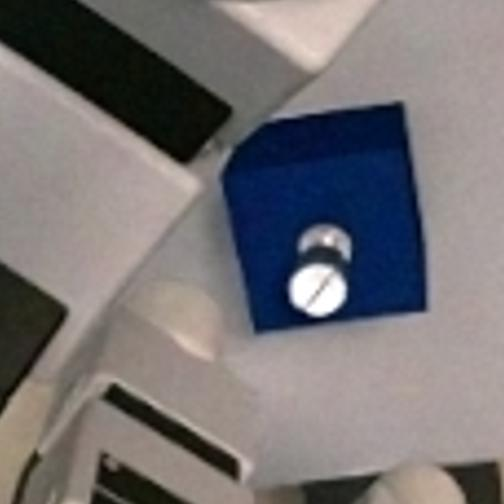

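Emit:
move(
  target=[0,0,0,0,0,0,-0.75,-0.1,-0.58,-0.7,0,0,0,0,-0.758,0.1,-0.58,-0.7,0,0,0,0,0.5,0.5,0,0,0.1353,0,0,0,-0.758,-0.1,-0.58,-0.7,0,0,0,0,-0.75,0.1,-0.58,-0.7,0,0,0,0,0.5,0.5],
  speed=0.15,
)

Emit:
execute_actions(
  actions=[
    [[0,0,0,0,0,0,-0.75,-0.1,-0.58,-0.7,0,0,0,0,-0.758,0.1,-0.58,-0.7,0,0,0,0,0.5,0.5,0,0,0,0,0,0,-0.738,0,-0.58,-0.7,0,0,0,0,-0.77,0,-0.58,-0.7,0,0,0,0,0.5,0.5],[0,0,0,0,0,0,-0.75,-0.1,-0.58,-0.7,0,0,0,0,-0.758,0.1,-0.58,-0.7,0,0,0,0,0.5,0.5,0,0,0.0007,0,0,0,-0.738,0,-0.58,-0.7,0,0,0,0,-0.77,0,-0.58,-0.7,0,0,0,0,0.5,0.5],[0,0,0,0,0,0,-0.75,-0.1,-0.58,-0.7,0,0,0,0,-0.758,0.1,-0.58,-0.7,0,0,0,0,0.5,0.5,0,0,0.0007,0,0,0,-0.738,0,-0.58,-0.7,0,0,0,0,-0.77,0,-0.58,-0.7,0,0,0,0,0.5,0.5],[0,0,0,0,0,0,-0.75,-0.1,-0.58,-0.7,0,0,0,0,-0.758,0.1,-0.58,-0.7,0,0,0,0,0.5,0.5,0,0,0.0007,0,0,0,-0.738,0.23,-0.58,-0.7,0,0,0,0,-0.77,-0.23,-0.58,-0.7,0,0,0,0,0.5,0.5],[0,0,0,0,0,0,-0.75,-0.1,-0.58,-0.7,0,0,0,0,-0.758,0.1,-0.58,-0.7,0,0,0,0,0.5,0.5,0,0,0.0007,0,0,0,-0.738,0.23,-0.58,-0.7,0,0,0,0,-0.77,-0.23,-0.58,-0.7,0,0,0,0,0.5,0.5],[0,0,0,0,0,0,-0.75,-0.1,-0.58,-0.7,0,0,0,0,-0.758,0.1,-0.58,-0.7,0,0,0,0,0.5,0.5,0,0,0.0007,0,0,0,-0.838,0.23,-0.58,-0.7,0,0,0,0,-0.67,-0.23,-0.58,-0.7,0,0,0,0,0.5,0.5]],
    [[0,0,0,0,0,0,-0.75,-0.1,-0.58,-0.7,0,0,0,0,-0.758,0.1,-0.58,-0.7,0,0,0,0,0.5,0.5,0,0,0,0,0,0,-0.838,0,-0.58,-0.7,0,0,0,0,-0.67,0,-0.58,-0.7,0,0,0,0,0.5,0.5],[0,0,0,0,0,0,-0.75,-0.1,-0.58,-0.7,0,0,0,0,-0.758,0.1,-0.58,-0.7,0,0,0,0,0.5,0.5,0,0,0.0007,0,0,0,-0.738,0,-0.58,-0.7,0,0,0,0,-0.77,0,-0.58,-0.7,0,0,0,0,0.5,0.5],[0,0,0,0,0,0,-0.75,-0.1,-0.58,-0.7,0,0,0,0,-0.758,0.1,-0.58,-0.7,0,0,0,0,0.5,0.5,0,0,0.0007,0,0,0,-0.738,0,-0.58,-0.7,0,0,0,0,-0.77,0,-0.58,-0.7,0,0,0,0,0.5,0.5],[0,0,0,0,0,0,-0.75,-0.1,-0.58,-0.7,0,0,0,0,-0.758,0.1,-0.58,-0.7,0,0,0,0,0.5,0.5,0,0,0.0007,0,0,0,-0.738,0.23,-0.58,-0.7,0,0,0,0,-0.77,-0.23,-0.58,-0.7,0,0,0,0,0.5,0.5],[0,0,0,0,0,0,-0.75,-0.1,-0.58,-0.7,0,0,0,0,-0.758,0.1,-0.58,-0.7,0,0,0,0,0.5,0.5,0,0,0.0007,0,0,0,-0.738,0.23,-0.58,-0.7,0,0,0,0,-0.77,-0.23,-0.58,-0.7,0,0,0,0,0.5,0.5],[0,0,0,0,0,0,-0.75,-0.1,-0.58,-0.7,0,0,0,0,-0.758,0.1,-0.58,-0.7,0,0,0,0,0.5,0.5,0,0,0.0007,0,0,0,-0.838,0.23,-0.58,-0.7,0,0,0,0,-0.67,-0.23,-0.58,-0.7,0,0,0,0,0.5,0.5]],
    [[0,0,0,0,0,0,-0.75,-0.1,-0.58,-0.7,0,0,0,0,-0.758,0.1,-0.58,-0.7,0,0,0,0,0.5,0.5,0,0,0,0,0,0,-0.838,0,-0.58,-0.7,0,0,0,0,-0.67,0,-0.58,-0.7,0,0,0,0,0.5,0.5],[0,0,0,0,0,0,-0.75,-0.1,-0.58,-0.7,0,0,0,0,-0.758,0.1,-0.58,-0.7,0,0,0,0,0.5,0.5,0,0,0.0007,0,0,0,-0.738,0,-0.58,-0.7,0,0,0,0,-0.77,0,-0.58,-0.7,0,0,0,0,0.5,0.5],[0,0,0,0,0,0,-0.75,-0.1,-0.58,-0.7,0,0,0,0,-0.758,0.1,-0.58,-0.7,0,0,0,0,0.5,0.5,0,0,0.0007,0,0,0,-0.738,0,-0.58,-0.7,0,0,0,0,-0.77,0,-0.58,-0.7,0,0,0,0,0.5,0.5],[0,0,0,0,0,0,-0.75,-0.1,-0.58,-0.7,0,0,0,0,-0.758,0.1,-0.58,-0.7,0,0,0,0,0.5,0.5,0,0,0.0007,0,0,0,-0.738,0.23,-0.58,-0.7,0,0,0,0,-0.77,-0.23,-0.58,-0.7,0,0,0,0,0.5,0.5],[0,0,0,0,0,0,-0.75,-0.1,-0.58,-0.7,0,0,0,0,-0.758,0.1,-0.58,-0.7,0,0,0,0,0.5,0.5,0,0,0.0007,0,0,0,-0.738,0.23,-0.58,-0.7,0,0,0,0,-0.77,-0.23,-0.58,-0.7,0,0,0,0,0.5,0.5],[0,0,0,0,0,0,-0.75,-0.1,-0.58,-0.7,0,0,0,0,-0.758,0.1,-0.58,-0.7,0,0,0,0,0.5,0.5,0,0,0.0007,0,0,0,-0.838,0.23,-0.58,-0.7,0,0,0,0,-0.67,-0.23,-0.58,-0.7,0,0,0,0,0.5,0.5]],
    [[0,0,0,0,0,0,-0.75,-0.1,-0.58,-0.7,0,0,0,0,-0.758,0.1,-0.58,-0.7,0,0,0,0,0.5,0.5,0,0,0,0,0,0,-0.838,0,-0.58,-0.7,0,0,0,0,-0.67,0,-0.58,-0.7,0,0,0,0,0.5,0.5],[0,0,0,0,0,0,-0.75,-0.1,-0.58,-0.7,0,0,0,0,-0.758,0.1,-0.58,-0.7,0,0,0,0,0.5,0.5,0,0,0.0007,0,0,0,-0.738,0,-0.58,-0.7,0,0,0,0,-0.77,0,-0.58,-0.7,0,0,0,0,0.5,0.5],[0,0,0,0,0,0,-0.75,-0.1,-0.58,-0.7,0,0,0,0,-0.758,0.1,-0.58,-0.7,0,0,0,0,0.5,0.5,0,0,0.0007,0,0,0,-0.738,0,-0.58,-0.7,0,0,0,0,-0.77,0,-0.58,-0.7,0,0,0,0,0.5,0.5],[0,0,0,0,0,0,-0.75,-0.1,-0.58,-0.7,0,0,0,0,-0.758,0.1,-0.58,-0.7,0,0,0,0,0.5,0.5,0,0,0.0007,0,0,0,-0.738,0.23,-0.58,-0.7,0,0,0,0,-0.77,-0.23,-0.58,-0.7,0,0,0,0,0.5,0.5],[0,0,0,0,0,0,-0.75,-0.1,-0.58,-0.7,0,0,0,0,-0.758,0.1,-0.58,-0.7,0,0,0,0,0.5,0.5,0,0,0.0007,0,0,0,-0.738,0.23,-0.58,-0.7,0,0,0,0,-0.77,-0.23,-0.58,-0.7,0,0,0,0,0.5,0.5],[0,0,0,0,0,0,-0.75,-0.1,-0.58,-0.7,0,0,0,0,-0.758,0.1,-0.58,-0.7,0,0,0,0,0.5,0.5,0,0,0.0007,0,0,0,-0.838,0.23,-0.58,-0.7,0,0,0,0,-0.67,-0.23,-0.58,-0.7,0,0,0,0,0.5,0.5]],
    [[0,0,0,0,0,0,-0.75,-0.1,-0.58,-0.7,0,0,0,0,-0.758,0.1,-0.58,-0.7,0,0,0,0,0.5,0.5,0,0,0,0,0,0,-0.838,0,-0.58,-0.7,0,0,0,0,-0.67,0,-0.58,-0.7,0,0,0,0,0.5,0.5],[0,0,0,0,0,0,-0.75,-0.1,-0.58,-0.7,0,0,0,0,-0.758,0.1,-0.58,-0.7,0,0,0,0,0.5,0.5,0,0,0.0007,0,0,0,-0.738,0,-0.58,-0.7,0,0,0,0,-0.77,0,-0.58,-0.7,0,0,0,0,0.5,0.5],[0,0,0,0,0,0,-0.75,-0.1,-0.58,-0.7,0,0,0,0,-0.758,0.1,-0.58,-0.7,0,0,0,0,0.5,0.5,0,0,0.0007,0,0,0,-0.738,0,-0.58,-0.7,0,0,0,0,-0.77,0,-0.58,-0.7,0,0,0,0,0.5,0.5],[0,0,0,0,0,0,-0.75,-0.1,-0.58,-0.7,0,0,0,0,-0.758,0.1,-0.58,-0.7,0,0,0,0,0.5,0.5,0,0,0.0007,0,0,0,-0.738,0.23,-0.58,-0.7,0,0,0,0,-0.77,-0.23,-0.58,-0.7,0,0,0,0,0.5,0.5],[0,0,0,0,0,0,-0.75,-0.1,-0.58,-0.7,0,0,0,0,-0.758,0.1,-0.58,-0.7,0,0,0,0,0.5,0.5,0,0,0.0007,0,0,0,-0.738,0.23,-0.58,-0.7,0,0,0,0,-0.77,-0.23,-0.58,-0.7,0,0,0,0,0.5,0.5],[0,0,0,0,0,0,-0.75,-0.1,-0.58,-0.7,0,0,0,0,-0.758,0.1,-0.58,-0.7,0,0,0,0,0.5,0.5,0,0,0.0007,0,0,0,-0.838,0.23,-0.58,-0.7,0,0,0,0,-0.67,-0.23,-0.58,-0.7,0,0,0,0,0.5,0.5]],
    [[0,0,0,0,0,0,-0.75,-0.1,-0.58,-0.7,0,0,0,0,-0.758,0.1,-0.58,-0.7,0,0,0,0,0.5,0.5,0,0,0,0,0,0,-0.838,0,-0.58,-0.7,0,0,0,0,-0.67,0,-0.58,-0.7,0,0,0,0,0.5,0.5],[0,0,0,0,0,0,-0.75,-0.1,-0.58,-0.7,0,0,0,0,-0.758,0.1,-0.58,-0.7,0,0,0,0,0.5,0.5,0,0,0.0007,0,0,0,-0.738,0,-0.58,-0.7,0,0,0,0,-0.77,0,-0.58,-0.7,0,0,0,0,0.5,0.5],[0,0,0,0,0,0,-0.75,-0.1,-0.58,-0.7,0,0,0,0,-0.758,0.1,-0.58,-0.7,0,0,0,0,0.5,0.5,0,0,0.0007,0,0,0,-0.738,0,-0.58,-0.7,0,0,0,0,-0.77,0,-0.58,-0.7,0,0,0,0,0.5,0.5],[0,0,0,0,0,0,-0.75,-0.1,-0.58,-0.7,0,0,0,0,-0.758,0.1,-0.58,-0.7,0,0,0,0,0.5,0.5,0,0,0.0007,0,0,0,-0.738,0.23,-0.58,-0.7,0,0,0,0,-0.77,-0.23,-0.58,-0.7,0,0,0,0,0.5,0.5],[0,0,0,0,0,0,-0.75,-0.1,-0.58,-0.7,0,0,0,0,-0.758,0.1,-0.58,-0.7,0,0,0,0,0.5,0.5,0,0,0.0007,0,0,0,-0.738,0.23,-0.58,-0.7,0,0,0,0,-0.77,-0.23,-0.58,-0.7,0,0,0,0,0.5,0.5],[0,0,0,0,0,0,-0.75,-0.1,-0.58,-0.7,0,0,0,0,-0.758,0.1,-0.58,-0.7,0,0,0,0,0.5,0.5,0,0,0.0007,0,0,0,-0.838,0.23,-0.58,-0.7,0,0,0,0,-0.67,-0.23,-0.58,-0.7,0,0,0,0,0.5,0.5]],
  ],
)

Scene clock: 420.83 s.
left_arm: end_effector_position=(+0.5674, +0.1901, +0.5094) hand_goal=(-0.750, -0.100, -0.580, -0.700, +0.000, +0.000, +0.000, +0.000, -0.758, +0.100, -0.580, -0.700, +0.000, +0.000, +0.000, +0.000) hand_measured=(-0.746, -0.100, -0.582, -0.702, +0.000, +0.000, +0.000, +0.000, -0.758, +0.098, -0.578, -0.698, -0.006, +0.000, +0.000, -0.002) hand_current_ma=(+3, +0, -1, -2, +0, +0, +0, +0, +0, -1, +1, +1, -6, +0, +0, -1) hand_state=(goal, goal, goal, goal, goal, goal, goal, goal, goal, goal, goal, goal, goal, goal, goal, goal) hand_current_limit=0.50 hand_speed=0.50 end_effector_quat_wxyz=(+0.000, +1.000, -0.017, +0.000) | right_arm: end_effector_position=(+0.6404, +0.0476, +0.4232) hand_goal=(-0.758, -0.100, -0.580, -0.700, +0.000, +0.000, +0.000, +0.000, -0.750, +0.100, -0.580, -0.700, +0.000, +0.000, +0.000, +0.000) hand_measured=(-0.754, -0.098, -0.578, -0.698, -0.002, +0.000, +0.000, -0.002, -0.750, +0.096, -0.578, -0.698, -0.006, +0.000, +0.000, -0.002) hand_current_ma=(+1, +1, +1, +1, +0, +0, +0, +0, +0, -1, +0, +0, -3, +0, +0, -1) hand_state=(goal, goal, goal, goal, goal, goal, goal, goal, goal, goal, goal, goal, goal, goal, goal, goal) hand_current_limit=0.50 hand_speed=0.50 end_effector_quat_wxyz=(+0.000, +0.438, +0.899, +0.000)
Joint positions: left_arm=[-2.456 -1.93 -0.738 -2.044 1.57 2.291] | right_arm=[-0.217 -1.435 1.258 -1.395 -1.571 5.403]
Joint torques (N m): left_arm=[-12.29 30.73 32.4 -0.45 2.7 2.43] | right_arm=[-7.37 -41.45 -14.15 -4.16 1.97 -2.33]
Wrist force (N): left_arm=[0.0 -0.2 -0.1] | right_arm=[-0.2 -0.1 -0.1]
Wrist torque (N m): left_arm=[0.12 0.02 0.01] | right_arm=[0.09 0.01 -0.04]
Wrist force, peak (N): left_arm=[-0.3 -0.4 -0.4] | right_arm=[-0.1 0.1 -0.8]
Hand target: left_arm +0.5674, +0.1901, +0.5094; +0.000, +1.000, -0.017, +0.000 | right_arm +0.6404, +0.0475, +0.4231; +0.000, +0.438, +0.899, +0.000
Off the commanded pose: left_arm 0.000 m, 0 deg | right_arm 0.000 m, 0 deg.
move: done

Scene clock: 424.03 s.
left_arm: end_effector_position=(+0.5674, +0.1901, +0.5094) hand_goal=(-0.750, -0.100, -0.580, -0.700, +0.000, +0.000, +0.000, +0.000, -0.758, +0.100, -0.580, -0.700, +0.000, +0.000, +0.000, +0.000) hand_measured=(-0.746, -0.100, -0.582, -0.702, +0.000, +0.000, +0.000, +0.000, -0.758, +0.098, -0.578, -0.698, -0.006, +0.000, +0.000, -0.002) hand_current_ma=(+3, +0, -1, -2, +0, +0, +0, +0, +0, -1, +1, +1, -6, +0, +0, -1) hand_state=(goal, goal, goal, goal, goal, goal, goal, goal, goal, goal, goal, goal, goal, goal, goal, goal) hand_current_limit=0.50 hand_speed=0.50 end_effector_quat_wxyz=(+0.000, +1.000, -0.017, +0.000) | right_arm: end_effector_position=(+0.6404, +0.0475, +0.4206) hand_goal=(-0.838, +0.230, -0.580, -0.700, +0.000, +0.000, +0.000, +0.000, -0.670, -0.230, -0.580, -0.700, +0.000, +0.000, +0.000, +0.000) hand_measured=(-0.824, +0.106, -0.578, -0.700, -0.002, +0.000, +0.000, -0.002, -0.682, -0.108, -0.582, -0.702, -0.006, +0.000, +0.000, -0.002) hand_current_ma=(+12, -271, +1, +0, +0, +0, +0, +0, -9, +264, -1, +0, -3, +0, +0, -1) hand_state=(goal, blocked, goal, goal, goal, goal, goal, goal, goal, blocked, goal, goal, goal, goal, goal, goal) hand_current_limit=0.50 hand_speed=0.50 end_effector_quat_wxyz=(+0.000, +0.438, +0.899, +0.000)
Joint positions: left_arm=[-2.456 -1.93 -0.738 -2.044 1.57 2.291] | right_arm=[-0.217 -1.436 1.266 -1.402 -1.571 5.403]
Joint torques (N m): left_arm=[-13.33 29.89 32.86 -0.44 2.68 2.48] | right_arm=[-6.04 -41.32 -15.6 -4.1 1.09 -2.51]
Wrist force (N): left_arm=[0.0 -0.1 -0.2] | right_arm=[-0.3 -0.1 -0.2]
Wrist torque (N m): left_arm=[0.14 0.02 0.01] | right_arm=[0.09 0.02 -0.04]
Wrist force, peak (N): left_arm=[0.5 -0.3 -0.1] | right_arm=[-0.5 -0.3 2.3]
Hand target: left_arm +0.5674, +0.1901, +0.5094; +0.000, +1.000, -0.017, +0.000 | right_arm +0.6404, +0.0475, +0.4206; +0.000, +0.438, +0.899, +0.000
Off the commanded pose: left_arm 0.000 m, 0 deg | right_arm 0.000 m, 0 deg.

Emit:
execute_actions(
  actions=[
    [[0,0,0,0,0,0,-0.75,-0.1,-0.58,-0.7,0,0,0,0,-0.758,0.1,-0.58,-0.7,0,0,0,0,0.5,0.5,0,0,0,0,0,0,-0.838,0,-0.58,-0.7,0,0,0,0,-0.67,0,-0.58,-0.7,0,0,0,0,0.5,0.5],[0,0,0,0,0,0,-0.75,-0.1,-0.58,-0.7,0,0,0,0,-0.758,0.1,-0.58,-0.7,0,0,0,0,0.5,0.5,0,0,0.0007,0,0,0,-0.738,0,-0.58,-0.7,0,0,0,0,-0.77,0,-0.58,-0.7,0,0,0,0,0.5,0.5],[0,0,0,0,0,0,-0.75,-0.1,-0.58,-0.7,0,0,0,0,-0.758,0.1,-0.58,-0.7,0,0,0,0,0.5,0.5,0,0,0.0007,0,0,0,-0.738,0,-0.58,-0.7,0,0,0,0,-0.77,0,-0.58,-0.7,0,0,0,0,0.5,0.5],[0,0,0,0,0,0,-0.75,-0.1,-0.58,-0.7,0,0,0,0,-0.758,0.1,-0.58,-0.7,0,0,0,0,0.5,0.5,0,0,0.0007,0,0,0,-0.738,0.23,-0.58,-0.7,0,0,0,0,-0.77,-0.23,-0.58,-0.7,0,0,0,0,0.5,0.5],[0,0,0,0,0,0,-0.75,-0.1,-0.58,-0.7,0,0,0,0,-0.758,0.1,-0.58,-0.7,0,0,0,0,0.5,0.5,0,0,0.0007,0,0,0,-0.738,0.23,-0.58,-0.7,0,0,0,0,-0.77,-0.23,-0.58,-0.7,0,0,0,0,0.5,0.5],[0,0,0,0,0,0,-0.75,-0.1,-0.58,-0.7,0,0,0,0,-0.758,0.1,-0.58,-0.7,0,0,0,0,0.5,0.5,0,0,0.0007,0,0,0,-0.838,0.23,-0.58,-0.7,0,0,0,0,-0.67,-0.23,-0.58,-0.7,0,0,0,0,0.5,0.5]],
    [[0,0,0,0,0,0,-0.75,-0.1,-0.58,-0.7,0,0,0,0,-0.758,0.1,-0.58,-0.7,0,0,0,0,0.5,0.5,0,0,0,0,0,0,-0.838,0,-0.58,-0.7,0,0,0,0,-0.67,0,-0.58,-0.7,0,0,0,0,0.5,0.5],[0,0,0,0,0,0,-0.75,-0.1,-0.58,-0.7,0,0,0,0,-0.758,0.1,-0.58,-0.7,0,0,0,0,0.5,0.5,0,0,0.0005,0,0,0,-0.738,0,-0.58,-0.7,0,0,0,0,-0.77,0,-0.58,-0.7,0,0,0,0,0.5,0.5],[0,0,0,0,0,0,-0.75,-0.1,-0.58,-0.7,0,0,0,0,-0.758,0.1,-0.58,-0.7,0,0,0,0,0.5,0.5,0,0,0.0005,0,0,0,-0.738,0,-0.58,-0.7,0,0,0,0,-0.77,0,-0.58,-0.7,0,0,0,0,0.5,0.5],[0,0,0,0,0,0,-0.75,-0.1,-0.58,-0.7,0,0,0,0,-0.758,0.1,-0.58,-0.7,0,0,0,0,0.5,0.5,0,0,0.0005,0,0,0,-0.738,0.23,-0.58,-0.7,0,0,0,0,-0.77,-0.23,-0.58,-0.7,0,0,0,0,0.5,0.5],[0,0,0,0,0,0,-0.75,-0.1,-0.58,-0.7,0,0,0,0,-0.758,0.1,-0.58,-0.7,0,0,0,0,0.5,0.5,0,0,0.0005,0,0,0,-0.738,0.23,-0.58,-0.7,0,0,0,0,-0.77,-0.23,-0.58,-0.7,0,0,0,0,0.5,0.5],[0,0,0,0,0,0,-0.75,-0.1,-0.58,-0.7,0,0,0,0,-0.758,0.1,-0.58,-0.7,0,0,0,0,0.5,0.5,0,0,0.0005,0,0,0,-0.838,0.23,-0.58,-0.7,0,0,0,0,-0.67,-0.23,-0.58,-0.7,0,0,0,0,0.5,0.5]],
  ],
)

Scene clock: 426.03 s.
left_arm: end_effector_position=(+0.5674, +0.1901, +0.5094) hand_goal=(-0.750, -0.100, -0.580, -0.700, +0.000, +0.000, +0.000, +0.000, -0.758, +0.100, -0.580, -0.700, +0.000, +0.000, +0.000, +0.000) hand_measured=(-0.746, -0.100, -0.582, -0.702, +0.000, +0.000, +0.000, +0.000, -0.758, +0.098, -0.578, -0.698, -0.006, +0.000, +0.000, -0.002) hand_current_ma=(+3, +0, -1, -2, +0, +0, +0, +0, +0, -1, +1, +1, -6, +0, +0, -1) hand_state=(goal, goal, goal, goal, goal, goal, goal, goal, goal, goal, goal, goal, goal, goal, goal, goal) hand_current_limit=0.50 hand_speed=0.50 end_effector_quat_wxyz=(+0.000, +1.000, -0.017, +0.000) | right_arm: end_effector_position=(+0.6404, +0.0475, +0.4199) hand_goal=(-0.838, +0.230, -0.580, -0.700, +0.000, +0.000, +0.000, +0.000, -0.670, -0.230, -0.580, -0.700, +0.000, +0.000, +0.000, +0.000) hand_measured=(-0.824, +0.106, -0.578, -0.700, -0.002, +0.000, +0.000, -0.002, -0.682, -0.108, -0.582, -0.702, -0.006, +0.000, +0.000, -0.002) hand_current_ma=(+12, -271, +1, +0, +0, +0, +0, +0, -9, +264, -1, +0, -3, +0, +0, -1) hand_state=(goal, blocked, goal, goal, goal, goal, goal, goal, goal, blocked, goal, goal, goal, goal, goal, goal) hand_current_limit=0.50 hand_speed=0.50 end_effector_quat_wxyz=(+0.000, +0.438, +0.899, +0.000)
Joint positions: left_arm=[-2.456 -1.93 -0.738 -2.044 1.57 2.291] | right_arm=[-0.217 -1.437 1.268 -1.404 -1.571 5.403]
Joint torques (N m): left_arm=[-12.63 30.18 31.75 -0.48 2.58 2.39] | right_arm=[-5.59 -41.38 -15.31 -4.14 0.52 -2.6]
Wrist force (N): left_arm=[0.2 -0.3 0.0] | right_arm=[-0.1 0.1 -0.1]
Wrist torque (N m): left_arm=[0.10 -0.01 0.03] | right_arm=[0.10 -0.01 -0.02]
Wrist force, peak (N): left_arm=[0.1 -0.4 -0.3] | right_arm=[-0.5 -0.1 2.4]
Hand target: left_arm +0.5674, +0.1901, +0.5094; +0.000, +1.000, -0.017, +0.000 | right_arm +0.6404, +0.0475, +0.4199; +0.000, +0.438, +0.899, +0.000
Off the commanded pose: left_arm 0.000 m, 0 deg | right_arm 0.000 m, 0 deg.

Two more cycles.

Emit:
execute_actions(
  actions=[
    [[0,0,0,0,0,0,-0.75,-0.1,-0.58,-0.7,0,0,0,0,-0.758,0.1,-0.58,-0.7,0,0,0,0,0.5,0.5,0,0,0,0,0,0,-0.838,0,-0.58,-0.7,0,0,0,0,-0.67,0,-0.58,-0.7,0,0,0,0,0.5,0.5],[0,0,0,0,0,0,-0.75,-0.1,-0.58,-0.7,0,0,0,0,-0.758,0.1,-0.58,-0.7,0,0,0,0,0.5,0.5,0,0,0.0005,0,0,0,-0.738,0,-0.58,-0.7,0,0,0,0,-0.77,0,-0.58,-0.7,0,0,0,0,0.5,0.5],[0,0,0,0,0,0,-0.75,-0.1,-0.58,-0.7,0,0,0,0,-0.758,0.1,-0.58,-0.7,0,0,0,0,0.5,0.5,0,0,0.0005,0,0,0,-0.738,0,-0.58,-0.7,0,0,0,0,-0.77,0,-0.58,-0.7,0,0,0,0,0.5,0.5],[0,0,0,0,0,0,-0.75,-0.1,-0.58,-0.7,0,0,0,0,-0.758,0.1,-0.58,-0.7,0,0,0,0,0.5,0.5,0,0,0.0005,0,0,0,-0.738,0.23,-0.58,-0.7,0,0,0,0,-0.77,-0.23,-0.58,-0.7,0,0,0,0,0.5,0.5],[0,0,0,0,0,0,-0.75,-0.1,-0.58,-0.7,0,0,0,0,-0.758,0.1,-0.58,-0.7,0,0,0,0,0.5,0.5,0,0,0.0005,0,0,0,-0.738,0.23,-0.58,-0.7,0,0,0,0,-0.77,-0.23,-0.58,-0.7,0,0,0,0,0.5,0.5],[0,0,0,0,0,0,-0.75,-0.1,-0.58,-0.7,0,0,0,0,-0.758,0.1,-0.58,-0.7,0,0,0,0,0.5,0.5,0,0,0.0005,0,0,0,-0.838,0.23,-0.58,-0.7,0,0,0,0,-0.67,-0.23,-0.58,-0.7,0,0,0,0,0.5,0.5]],
  ],
)

Emit:
execute_actions(
  actions=[
    [[0,0,0,0,0,0,-0.75,-0.1,-0.58,-0.7,0,0,0,0,-0.758,0.1,-0.58,-0.7,0,0,0,0,0.5,0.5,0,0,0,0,0,0,-0.838,0,-0.58,-0.7,0,0,0,0,-0.67,0,-0.58,-0.7,0,0,0,0,0.5,0.5],[0,0,0,0,0,0,-0.75,-0.1,-0.58,-0.7,0,0,0,0,-0.758,0.1,-0.58,-0.7,0,0,0,0,0.5,0.5,0,0,0,0,0,0,-0.738,0,-0.58,-0.7,0,0,0,0,-0.77,0,-0.58,-0.7,0,0,0,0,0.5,0.5],[0,0,0,0,0,0,-0.75,-0.1,-0.58,-0.7,0,0,0,0,-0.758,0.1,-0.58,-0.7,0,0,0,0,0.5,0.5,0,0,0,0,0,0,-0.738,0,-0.58,-0.7,0,0,0,0,-0.77,0,-0.58,-0.7,0,0,0,0,0.5,0.5],[0,0,0,0,0,0,-0.75,-0.1,-0.58,-0.7,0,0,0,0,-0.758,0.1,-0.58,-0.7,0,0,0,0,0.5,0.5,0,0,0,0,0,0,-0.738,0.23,-0.58,-0.7,0,0,0,0,-0.77,-0.23,-0.58,-0.7,0,0,0,0,0.5,0.5],[0,0,0,0,0,0,-0.75,-0.1,-0.58,-0.7,0,0,0,0,-0.758,0.1,-0.58,-0.7,0,0,0,0,0.5,0.5,0,0,0,0,0,0,-0.738,0.23,-0.58,-0.7,0,0,0,0,-0.77,-0.23,-0.58,-0.7,0,0,0,0,0.5,0.5],[0,0,0,0,0,0,-0.75,-0.1,-0.58,-0.7,0,0,0,0,-0.758,0.1,-0.58,-0.7,0,0,0,0,0.5,0.5,0,0,0,0,0,0,-0.838,0.23,-0.58,-0.7,0,0,0,0,-0.67,-0.23,-0.58,-0.7,0,0,0,0,0.5,0.5]],
  ],
)

Scene clock: 427.90 s.
left_arm: end_effector_position=(+0.5674, +0.1901, +0.5094) hand_goal=(-0.750, -0.100, -0.580, -0.700, +0.000, +0.000, +0.000, +0.000, -0.758, +0.100, -0.580, -0.700, +0.000, +0.000, +0.000, +0.000) hand_measured=(-0.746, -0.100, -0.582, -0.702, +0.000, +0.000, +0.000, +0.000, -0.758, +0.098, -0.578, -0.698, -0.006, +0.000, +0.000, -0.002) hand_current_ma=(+3, +0, -1, -2, +0, +0, +0, +0, +0, -1, +1, +1, -6, +0, +0, -1) hand_state=(goal, goal, goal, goal, goal, goal, goal, goal, goal, goal, goal, goal, goal, goal, goal, goal) hand_current_limit=0.50 hand_speed=0.50 end_effector_quat_wxyz=(+0.000, +1.000, -0.017, +0.000) | right_arm: end_effector_position=(+0.6404, +0.0475, +0.4196) hand_goal=(-0.838, +0.230, -0.580, -0.700, +0.000, +0.000, +0.000, +0.000, -0.670, -0.230, -0.580, -0.700, +0.000, +0.000, +0.000, +0.000) hand_measured=(-0.820, +0.102, -0.576, -0.698, -0.002, +0.000, +0.000, -0.002, -0.682, -0.106, -0.582, -0.702, -0.006, +0.000, +0.000, -0.002) hand_current_ma=(+16, -286, +1, +0, +0, +0, +0, +0, -10, +270, -1, +0, -3, +0, +0, -1) hand_state=(goal, blocked, goal, goal, goal, goal, goal, goal, goal, blocked, goal, goal, goal, goal, goal, goal) hand_current_limit=0.50 hand_speed=0.50 end_effector_quat_wxyz=(+0.000, +0.438, +0.899, +0.000)
Joint positions: left_arm=[-2.456 -1.93 -0.738 -2.044 1.57 2.291] | right_arm=[-0.217 -1.437 1.269 -1.404 -1.571 5.403]
Joint torques (N m): left_arm=[-12.09 31.19 31.61 -0.26 2.41 2.27] | right_arm=[-5.36 -40.75 -14.92 -4.12 0.14 -2.56]
Wrist force (N): left_arm=[0.2 -0.2 -0.1] | right_arm=[-0.2 0.0 -0.3]
Wrist torque (N m): left_arm=[0.12 0.00 0.03] | right_arm=[0.11 -0.02 -0.05]
Wrist force, peak (N): left_arm=[0.4 -0.3 -0.3] | right_arm=[-0.5 -0.1 2.3]
Hand target: left_arm +0.5674, +0.1901, +0.5094; +0.000, +1.000, -0.017, +0.000 | right_arm +0.6404, +0.0475, +0.4196; +0.000, +0.438, +0.899, +0.000
Off the commanded pose: left_arm 0.000 m, 0 deg | right_arm 0.000 m, 0 deg.

Scene clock: 428.60 s.
left_arm: end_effector_position=(+0.5674, +0.1901, +0.5094) hand_goal=(-0.750, -0.100, -0.580, -0.700, +0.000, +0.000, +0.000, +0.000, -0.758, +0.100, -0.580, -0.700, +0.000, +0.000, +0.000, +0.000) hand_measured=(-0.746, -0.100, -0.582, -0.702, +0.000, +0.000, +0.000, +0.000, -0.758, +0.098, -0.578, -0.698, -0.006, +0.000, +0.000, -0.002) hand_current_ma=(+3, +0, -1, -2, +0, +0, +0, +0, +0, -1, +1, +1, -6, +0, +0, -1) hand_state=(goal, goal, goal, goal, goal, goal, goal, goal, goal, goal, goal, goal, goal, goal, goal, goal) hand_current_limit=0.50 hand_speed=0.50 end_effector_quat_wxyz=(+0.000, +1.000, -0.017, +0.000) | right_arm: end_effector_position=(+0.6404, +0.0475, +0.4196) hand_goal=(-0.838, +0.230, -0.580, -0.700, +0.000, +0.000, +0.000, +0.000, -0.670, -0.230, -0.580, -0.700, +0.000, +0.000, +0.000, +0.000) hand_measured=(-0.760, +0.076, -0.558, -0.690, -0.002, +0.000, +0.000, -0.002, -0.744, -0.076, -0.598, -0.712, -0.006, +0.000, +0.000, -0.002) hand_current_ma=(+174, -385, +21, +6, +0, +0, +0, +0, -166, +384, -17, -7, -3, +0, +0, -1) hand_state=(blocked, blocked, blocked, goal, goal, goal, goal, goal, blocked, blocked, goal, goal, goal, goal, goal, goal) hand_current_limit=0.50 hand_speed=0.50 end_effector_quat_wxyz=(+0.000, +0.438, +0.899, +0.000)
Joint positions: left_arm=[-2.456 -1.93 -0.738 -2.044 1.57 2.291] | right_arm=[-0.217 -1.437 1.269 -1.404 -1.571 5.403]
Joint torques (N m): left_arm=[-12.22 30.92 32.17 -0.38 2.59 2.25] | right_arm=[-5.49 -41.19 -19.85 -4.13 -0.07 -2.6]
Wrist force (N): left_arm=[0.1 -0.4 0.1] | right_arm=[-0.2 -0.2 2.0]
Wrist torque (N m): left_arm=[0.08 0.02 0.02] | right_arm=[-0.08 0.00 -0.06]
Wrist force, peak (N): left_arm=[0.4 -0.2 0.2] | right_arm=[-0.3 -0.1 2.2]
Hand target: left_arm +0.5674, +0.1901, +0.5094; +0.000, +1.000, -0.017, +0.000 | right_arm +0.6404, +0.0475, +0.4196; +0.000, +0.438, +0.899, +0.000
Off the commanded pose: left_arm 0.000 m, 0 deg | right_arm 0.000 m, 0 deg.

Seated signature. Release and lift.

Emit:
execute_actions(
  actions=[
    [[0,0,0,0,0,0,-0.75,-0.1,-0.58,-0.7,0,0,0,0,-0.758,0.1,-0.58,-0.7,0,0,0,0,0.5,0.5,0,0,0,0,0,0,-0.8,-0.05,-0.58,-0.7,0,0,0,0,-0.708,0.05,-0.58,-0.7,0,0,0,0,0.5,0.5],[0,0,0,0,0,0,-0.75,-0.1,-0.58,-0.7,0,0,0,0,-0.758,0.1,-0.58,-0.7,0,0,0,0,0.5,0.5,0,0,0,0,0,0,-0.758,-0.1,-0.58,-0.7,0,0,0,0,-0.75,0.1,-0.58,-0.7,0,0,0,0,0.5,0.5]],
  ],
)

Emit:
move(
  target=[0,0,0,0,0,0,-0.75,-0.1,-0.58,-0.7,0,0,0,0,-0.758,0.1,-0.58,-0.7,0,0,0,0,0.5,0.5,0,0,-0.141,0,0,0,-0.758,-0.1,-0.58,-0.7,0,0,0,0,-0.75,0.1,-0.58,-0.7,0,0,0,0,0.5,0.5],
  speed=0.15,
  cameras=["cam_right_wrist"],
)

Emit:
zoom_image(
  camera="cam_right_wrist",
  region=[246, 180, 326, 260],
)

Scene clock: 429.63 s.
left_arm: end_effector_position=(+0.5674, +0.1901, +0.5094) hand_goal=(-0.750, -0.100, -0.580, -0.700, +0.000, +0.000, +0.000, +0.000, -0.758, +0.100, -0.580, -0.700, +0.000, +0.000, +0.000, +0.000) hand_measured=(-0.746, -0.100, -0.582, -0.702, +0.000, +0.000, +0.000, +0.000, -0.758, +0.098, -0.578, -0.698, -0.006, +0.000, +0.000, -0.002) hand_current_ma=(+3, +0, -1, -2, +0, +0, +0, +0, +0, -1, +1, +1, -6, +0, +0, -1) hand_state=(goal, goal, goal, goal, goal, goal, goal, goal, goal, goal, goal, goal, goal, goal, goal, goal) hand_current_limit=0.50 hand_speed=0.50 end_effector_quat_wxyz=(+0.000, +1.000, -0.017, +0.000) | right_arm: end_effector_position=(+0.6404, +0.0475, +0.4196) hand_goal=(-0.758, -0.100, -0.580, -0.700, +0.000, +0.000, +0.000, +0.000, -0.750, +0.100, -0.580, -0.700, +0.000, +0.000, +0.000, +0.000) hand_measured=(-0.754, -0.100, -0.576, -0.698, -0.002, +0.000, +0.000, -0.002, -0.750, +0.100, -0.582, -0.704, -0.006, +0.000, +0.000, -0.002) hand_current_ma=(+1, +0, +1, +1, +0, +0, +0, +0, +0, +0, -1, -1, -3, +0, +0, -1) hand_state=(goal, goal, goal, goal, goal, goal, goal, goal, goal, goal, goal, goal, goal, goal, goal, goal) hand_current_limit=0.50 hand_speed=0.50 end_effector_quat_wxyz=(+0.000, +0.438, +0.899, +0.000)
Joint positions: left_arm=[-2.456 -1.93 -0.738 -2.044 1.57 2.291] | right_arm=[-0.217 -1.437 1.269 -1.404 -1.571 5.403]
Joint torques (N m): left_arm=[-13.03 30.34 32.64 -0.21 2.54 2.24] | right_arm=[-5.59 -40.87 -26.39 -4.06 -0.3 -2.61]
Wrist force (N): left_arm=[0.2 -0.2 -0.1] | right_arm=[-0.2 0.0 -0.2]
Wrist torque (N m): left_arm=[0.12 -0.01 0.03] | right_arm=[0.10 0.01 -0.04]
Wrist force, peak (N): left_arm=[0.3 -0.5 -0.2] | right_arm=[-0.1 -0.2 2.1]
Hand target: left_arm +0.5674, +0.1901, +0.5094; +0.000, +1.000, -0.017, +0.000 | right_arm +0.6404, +0.0475, +0.4196; +0.000, +0.438, +0.899, +0.000
Off the commanded pose: left_arm 0.000 m, 0 deg | right_arm 0.000 m, 0 deg.

Scene clock: 430.87 s.
left_arm: end_effector_position=(+0.5674, +0.1901, +0.5094) hand_goal=(-0.750, -0.100, -0.580, -0.700, +0.000, +0.000, +0.000, +0.000, -0.758, +0.100, -0.580, -0.700, +0.000, +0.000, +0.000, +0.000) hand_measured=(-0.746, -0.100, -0.582, -0.702, +0.000, +0.000, +0.000, +0.000, -0.758, +0.098, -0.578, -0.698, -0.006, +0.000, +0.000, -0.002) hand_current_ma=(+3, +0, -1, -2, +0, +0, +0, +0, +0, -1, +1, +1, -6, +0, +0, -1) hand_state=(goal, goal, goal, goal, goal, goal, goal, goal, goal, goal, goal, goal, goal, goal, goal, goal) hand_current_limit=0.50 hand_speed=0.50 end_effector_quat_wxyz=(+0.000, +1.000, -0.017, +0.000) | right_arm: end_effector_position=(+0.6403, +0.0476, +0.5041) hand_goal=(-0.758, -0.100, -0.580, -0.700, +0.000, +0.000, +0.000, +0.000, -0.750, +0.100, -0.580, -0.700, +0.000, +0.000, +0.000, +0.000) hand_measured=(-0.754, -0.100, -0.576, -0.698, -0.002, +0.000, +0.000, -0.002, -0.750, +0.100, -0.582, -0.704, -0.006, +0.000, +0.000, -0.002) hand_current_ma=(+1, +0, +1, +1, +0, +0, +0, +0, +0, +0, -1, -1, -3, +0, +0, -1) hand_state=(goal, goal, goal, goal, goal, goal, goal, goal, goal, goal, goal, goal, goal, goal, goal, goal) hand_current_limit=0.50 hand_speed=0.50 end_effector_quat_wxyz=(+0.001, +0.438, +0.899, +0.000)
Joint positions: left_arm=[-2.456 -1.93 -0.738 -2.044 1.57 2.291] | right_arm=[-0.217 -1.375 0.97 -1.168 -1.571 5.403]
Joint torques (N m): left_arm=[-11.83 30.15 31.36 -0.36 2.73 2.16] | right_arm=[8.4 -22.63 -29.19 -0.87 -1.51 2.46]
Wrist force (N): left_arm=[0.0 -0.2 0.0] | right_arm=[-0.2 -0.2 0.0]
Wrist torque (N m): left_arm=[0.10 0.02 0.00] | right_arm=[0.06 0.00 0.01]
Wrist force, peak (N): left_arm=[0.2 -0.4 -0.1] | right_arm=[-0.1 -0.1 -1.2]
Hand target: left_arm +0.5674, +0.1901, +0.5094; +0.000, +1.000, -0.017, +0.000 | right_arm +0.6403, +0.0476, +0.5042; +0.000, +0.438, +0.899, +0.000
Off the commanded pose: left_arm 0.000 m, 0 deg | right_arm 0.000 m, 0 deg.
move: done
camera_calibration:
cam_right_wrist: T_world_to_cam=[[0.981991, -0.188837, -0.00591304, -0.584271], [-0.129408, -0.69509, 0.70718, -0.277674], [-0.137652, -0.693679, -0.707009, 0.597611], [0, 0, 0, 1]] pos_world=[0.620078, 0.111209, 0.615427]
Images, in order (width x height): cam_right_wrist 616x616.

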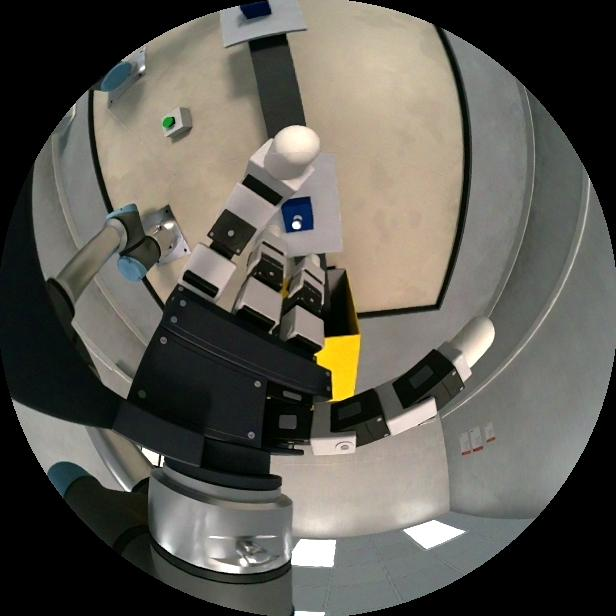

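Scaled by 6.300 from the camera's 616x616 image, which has a finer 880x880 frame.

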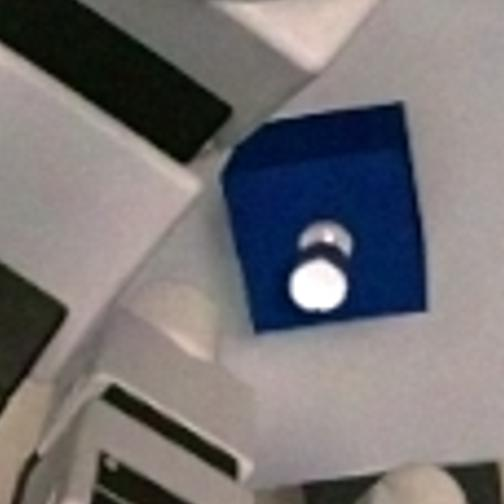

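Emit:
wait(
  seconds=1,
  cameras=["cam_line"],
)

Scene clock: 432.67 s.
left_arm: end_effector_position=(+0.5674, +0.1901, +0.5094) hand_goal=(-0.750, -0.100, -0.580, -0.700, +0.000, +0.000, +0.000, +0.000, -0.758, +0.100, -0.580, -0.700, +0.000, +0.000, +0.000, +0.000) hand_measured=(-0.746, -0.100, -0.582, -0.702, +0.000, +0.000, +0.000, +0.000, -0.758, +0.098, -0.578, -0.698, -0.006, +0.000, +0.000, -0.002) hand_current_ma=(+3, +0, -1, -2, +0, +0, +0, +0, +0, -1, +1, +1, -6, +0, +0, -1) hand_state=(goal, goal, goal, goal, goal, goal, goal, goal, goal, goal, goal, goal, goal, goal, goal, goal) hand_current_limit=0.50 hand_speed=0.50 end_effector_quat_wxyz=(+0.000, +1.000, -0.017, +0.000) | right_arm: end_effector_position=(+0.6403, +0.0476, +0.5042) hand_goal=(-0.758, -0.100, -0.580, -0.700, +0.000, +0.000, +0.000, +0.000, -0.750, +0.100, -0.580, -0.700, +0.000, +0.000, +0.000, +0.000) hand_measured=(-0.754, -0.100, -0.576, -0.698, -0.002, +0.000, +0.000, -0.002, -0.750, +0.100, -0.582, -0.704, -0.006, +0.000, +0.000, -0.002) hand_current_ma=(+1, +0, +1, +1, +0, +0, +0, +0, +0, +0, -1, -1, -3, +0, +0, -1) hand_state=(goal, goal, goal, goal, goal, goal, goal, goal, goal, goal, goal, goal, goal, goal, goal, goal) hand_current_limit=0.50 hand_speed=0.50 end_effector_quat_wxyz=(+0.000, +0.438, +0.899, +0.000)
Joint positions: left_arm=[-2.456 -1.93 -0.738 -2.044 1.57 2.291] | right_arm=[-0.217 -1.374 0.97 -1.167 -1.571 5.403]
Joint torques (N m): left_arm=[-12.6 32.12 31.24 -0.23 2.59 2.43] | right_arm=[8.47 -23.29 -28.89 -0.66 -1.46 2.6]
Wrist force (N): left_arm=[0.2 -0.3 -0.1] | right_arm=[0.0 0.0 -0.1]
Wrist torque (N m): left_arm=[0.11 -0.01 0.03] | right_arm=[0.10 -0.03 0.03]
Wrist force, peak (N): left_arm=[0.4 -0.4 -0.1] | right_arm=[0.3 0.0 -0.3]
Hand target: left_arm +0.5674, +0.1901, +0.5094; +0.000, +1.000, -0.017, +0.000 | right_arm +0.6403, +0.0476, +0.5042; +0.000, +0.438, +0.899, +0.000
Off the commanded pose: left_arm 0.000 m, 0 deg | right_arm 0.000 m, 0 deg.
wait: 1.00 s; at rest from the start
Images, in order (width x height): cam_line 896x504.

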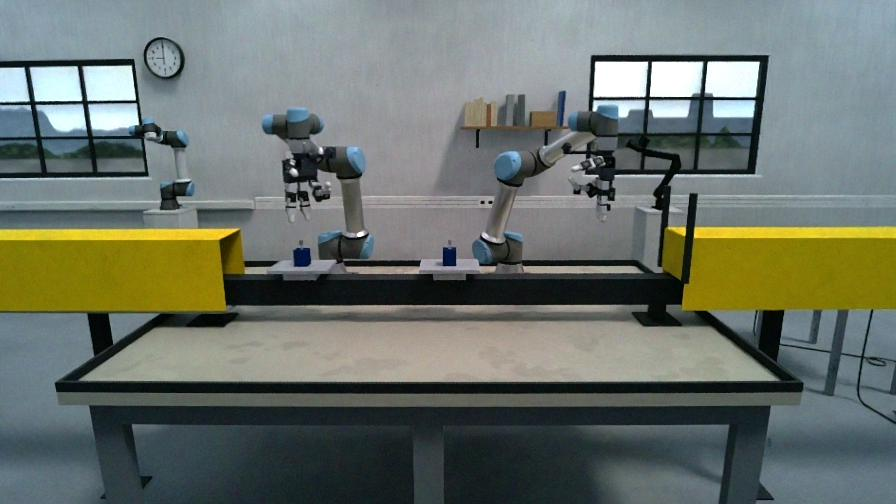

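Emit:
wait(
  seconds=10,
)

Emit:
wait(
  seconds=10,
)

Emit:
wait(
  seconds=7.5,
  cameras=["cam_line", "cam_right_wrist"],
)

Emit:
zoom_image(
  camera="cam_right_wrist",
  region=[246, 180, 326, 260],
)

Scene clock: 446.60 s.
left_arm: end_effector_position=(+0.5674, +0.1901, +0.5094) hand_goal=(-0.750, -0.100, -0.580, -0.700, +0.000, +0.000, +0.000, +0.000, -0.758, +0.100, -0.580, -0.700, +0.000, +0.000, +0.000, +0.000) hand_measured=(-0.746, -0.100, -0.582, -0.702, +0.000, +0.000, +0.000, +0.000, -0.758, +0.098, -0.578, -0.698, -0.006, +0.000, +0.000, -0.002) hand_current_ma=(+3, +0, -1, -2, +0, +0, +0, +0, +0, -1, +1, +1, -6, +0, +0, -1) hand_state=(goal, goal, goal, goal, goal, goal, goal, goal, goal, goal, goal, goal, goal, goal, goal, goal) hand_current_limit=0.50 hand_speed=0.50 end_effector_quat_wxyz=(+0.000, +1.000, -0.017, +0.000) | right_arm: end_effector_position=(+0.6403, +0.0476, +0.5042) hand_goal=(-0.758, -0.100, -0.580, -0.700, +0.000, +0.000, +0.000, +0.000, -0.750, +0.100, -0.580, -0.700, +0.000, +0.000, +0.000, +0.000) hand_measured=(-0.754, -0.100, -0.576, -0.698, -0.002, +0.000, +0.000, -0.002, -0.750, +0.100, -0.582, -0.704, -0.006, +0.000, +0.000, -0.002) hand_current_ma=(+1, +0, +1, +1, +0, +0, +0, +0, +0, +0, -1, -1, -3, +0, +0, -1) hand_state=(goal, goal, goal, goal, goal, goal, goal, goal, goal, goal, goal, goal, goal, goal, goal, goal) hand_current_limit=0.50 hand_speed=0.50 end_effector_quat_wxyz=(+0.000, +0.438, +0.899, +0.000)
Joint positions: left_arm=[-2.456 -1.93 -0.738 -2.044 1.57 2.291] | right_arm=[-0.217 -1.374 0.97 -1.167 -1.571 5.403]
Joint torques (N m): left_arm=[-12.27 31 32.17 -0.52 2.54 2.02] | right_arm=[7.49 -23.61 -27.26 -0.71 -1.25 2.57]
Wrist force (N): left_arm=[0.2 -0.3 -0.1] | right_arm=[0.1 -0.1 0.1]
Wrist torque (N m): left_arm=[0.12 0.00 0.02] | right_arm=[0.06 -0.04 0.03]
Wrist force, peak (N): left_arm=[0.4 -0.5 0.0] | right_arm=[0.5 -0.1 0.2]
Hand target: left_arm +0.5674, +0.1901, +0.5094; +0.000, +1.000, -0.017, +0.000 | right_arm +0.6403, +0.0476, +0.5042; +0.000, +0.438, +0.899, +0.000
Off the commanded pose: left_arm 0.000 m, 0 deg | right_arm 0.000 m, 0 deg.
wait: 10.00 s; at rest from the start

Scene clock: 456.60 s.
left_arm: end_effector_position=(+0.5674, +0.1901, +0.5094) hand_goal=(-0.750, -0.100, -0.580, -0.700, +0.000, +0.000, +0.000, +0.000, -0.758, +0.100, -0.580, -0.700, +0.000, +0.000, +0.000, +0.000) hand_measured=(-0.746, -0.100, -0.582, -0.702, +0.000, +0.000, +0.000, +0.000, -0.758, +0.098, -0.578, -0.698, -0.006, +0.000, +0.000, -0.002) hand_current_ma=(+3, +0, -1, -2, +0, +0, +0, +0, +0, -1, +1, +1, -6, +0, +0, -1) hand_state=(goal, goal, goal, goal, goal, goal, goal, goal, goal, goal, goal, goal, goal, goal, goal, goal) hand_current_limit=0.50 hand_speed=0.50 end_effector_quat_wxyz=(+0.000, +1.000, -0.017, +0.000) | right_arm: end_effector_position=(+0.6403, +0.0476, +0.5042) hand_goal=(-0.758, -0.100, -0.580, -0.700, +0.000, +0.000, +0.000, +0.000, -0.750, +0.100, -0.580, -0.700, +0.000, +0.000, +0.000, +0.000) hand_measured=(-0.754, -0.100, -0.576, -0.698, -0.002, +0.000, +0.000, -0.002, -0.750, +0.100, -0.582, -0.704, -0.006, +0.000, +0.000, -0.002) hand_current_ma=(+1, +0, +1, +1, +0, +0, +0, +0, +0, +0, -1, -1, -3, +0, +0, -1) hand_state=(goal, goal, goal, goal, goal, goal, goal, goal, goal, goal, goal, goal, goal, goal, goal, goal) hand_current_limit=0.50 hand_speed=0.50 end_effector_quat_wxyz=(+0.000, +0.438, +0.899, +0.000)
Joint positions: left_arm=[-2.456 -1.93 -0.738 -2.044 1.57 2.291] | right_arm=[-0.217 -1.374 0.97 -1.167 -1.571 5.403]
Joint torques (N m): left_arm=[-13.26 32.14 30.61 -0.4 2.54 1.74] | right_arm=[7.05 -24.3 -27.32 -0.82 -1.19 2.49]
Wrist force (N): left_arm=[0.2 -0.3 -0.3] | right_arm=[0.2 0.1 0.1]
Wrist torque (N m): left_arm=[0.13 -0.01 0.03] | right_arm=[0.10 -0.06 0.05]
Wrist force, peak (N): left_arm=[0.5 -0.3 -0.1] | right_arm=[0.3 0.3 0.3]
Hand target: left_arm +0.5674, +0.1901, +0.5094; +0.000, +1.000, -0.017, +0.000 | right_arm +0.6403, +0.0476, +0.5042; +0.000, +0.438, +0.899, +0.000
Off the commanded pose: left_arm 0.000 m, 0 deg | right_arm 0.000 m, 0 deg.
wait: 10.00 s; at rest by 0.17 s

Scene clock: 464.10 s.
left_arm: end_effector_position=(+0.5674, +0.1901, +0.5094) hand_goal=(-0.750, -0.100, -0.580, -0.700, +0.000, +0.000, +0.000, +0.000, -0.758, +0.100, -0.580, -0.700, +0.000, +0.000, +0.000, +0.000) hand_measured=(-0.746, -0.100, -0.582, -0.702, +0.000, +0.000, +0.000, +0.000, -0.758, +0.098, -0.578, -0.698, -0.006, +0.000, +0.000, -0.002) hand_current_ma=(+3, +0, -1, -2, +0, +0, +0, +0, +0, -1, +1, +1, -6, +0, +0, -1) hand_state=(goal, goal, goal, goal, goal, goal, goal, goal, goal, goal, goal, goal, goal, goal, goal, goal) hand_current_limit=0.50 hand_speed=0.50 end_effector_quat_wxyz=(+0.000, +1.000, -0.017, +0.000) | right_arm: end_effector_position=(+0.6403, +0.0476, +0.5042) hand_goal=(-0.758, -0.100, -0.580, -0.700, +0.000, +0.000, +0.000, +0.000, -0.750, +0.100, -0.580, -0.700, +0.000, +0.000, +0.000, +0.000) hand_measured=(-0.754, -0.100, -0.576, -0.698, -0.002, +0.000, +0.000, -0.002, -0.750, +0.100, -0.582, -0.704, -0.006, +0.000, +0.000, -0.002) hand_current_ma=(+1, +0, +1, +1, +0, +0, +0, +0, +0, +0, -1, -1, -3, +0, +0, -1) hand_state=(goal, goal, goal, goal, goal, goal, goal, goal, goal, goal, goal, goal, goal, goal, goal, goal) hand_current_limit=0.50 hand_speed=0.50 end_effector_quat_wxyz=(+0.000, +0.438, +0.899, +0.000)
Joint positions: left_arm=[-2.456 -1.93 -0.738 -2.044 1.57 2.291] | right_arm=[-0.217 -1.374 0.97 -1.167 -1.571 5.403]
Joint torques (N m): left_arm=[-12.61 30.73 31.49 -0.34 2.37 1.49] | right_arm=[6.5 -24.77 -26.42 -0.89 -1.11 2.61]
Wrist force (N): left_arm=[0.3 -0.1 0.0] | right_arm=[0.1 0.3 0.2]
Wrist torque (N m): left_arm=[0.12 -0.02 0.03] | right_arm=[0.11 -0.04 0.04]
Wrist force, peak (N): left_arm=[0.3 -0.4 -0.3] | right_arm=[0.3 0.2 -0.3]
Hand target: left_arm +0.5674, +0.1901, +0.5094; +0.000, +1.000, -0.017, +0.000 | right_arm +0.6403, +0.0476, +0.5042; +0.000, +0.438, +0.899, +0.000
Off the commanded pose: left_arm 0.000 m, 0 deg | right_arm 0.000 m, 0 deg.
wait: 7.50 s; at rest by 0.17 s
camera_calibration:
cam_right_wrist: T_world_to_cam=[[0.981977, -0.188905, -0.00598286, -0.584211], [-0.129405, -0.695081, 0.707189, -0.277753], [-0.13775, -0.69367, -0.706999, 0.597735], [0, 0, 0, 1]] pos_world=[0.620077, 0.11121, 0.615527]
Images, in order (width x height): cam_line 896x504, cam_right_wrist 616x616.

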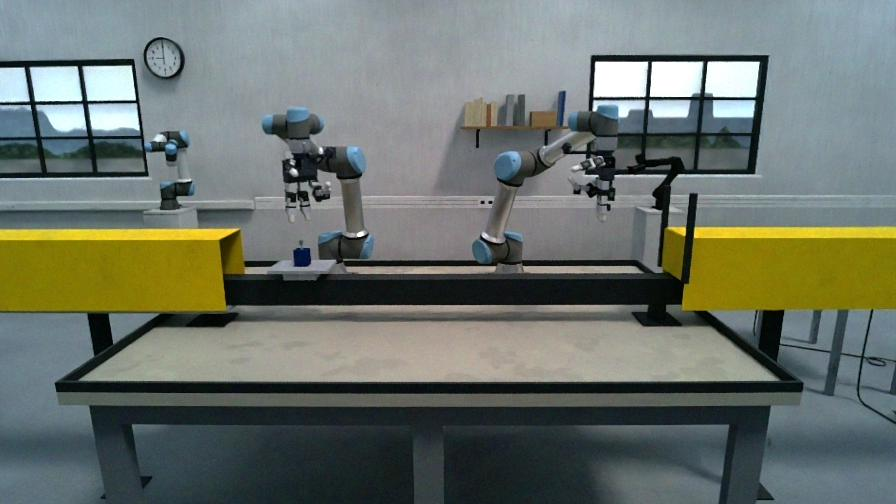

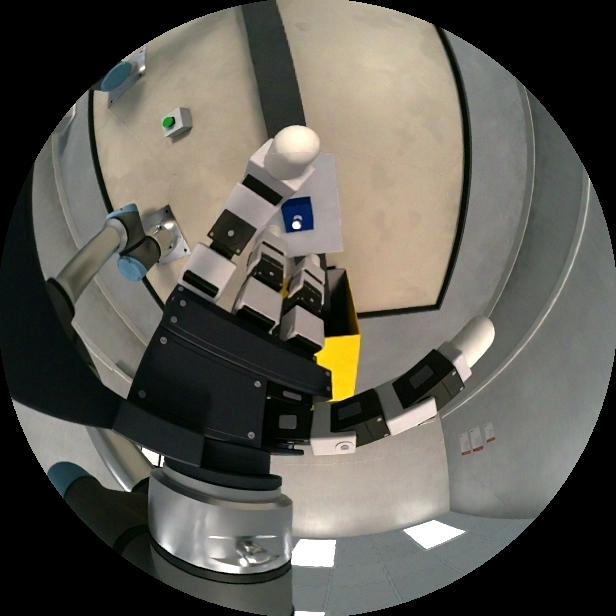

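Scaled by 6.300 from the camera's 616x616 image, which has a finer 880x880 frame.

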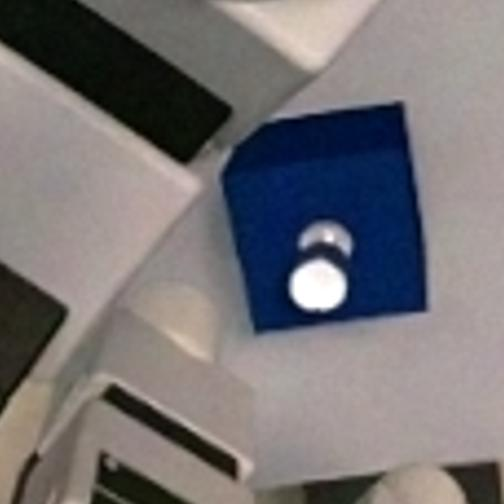

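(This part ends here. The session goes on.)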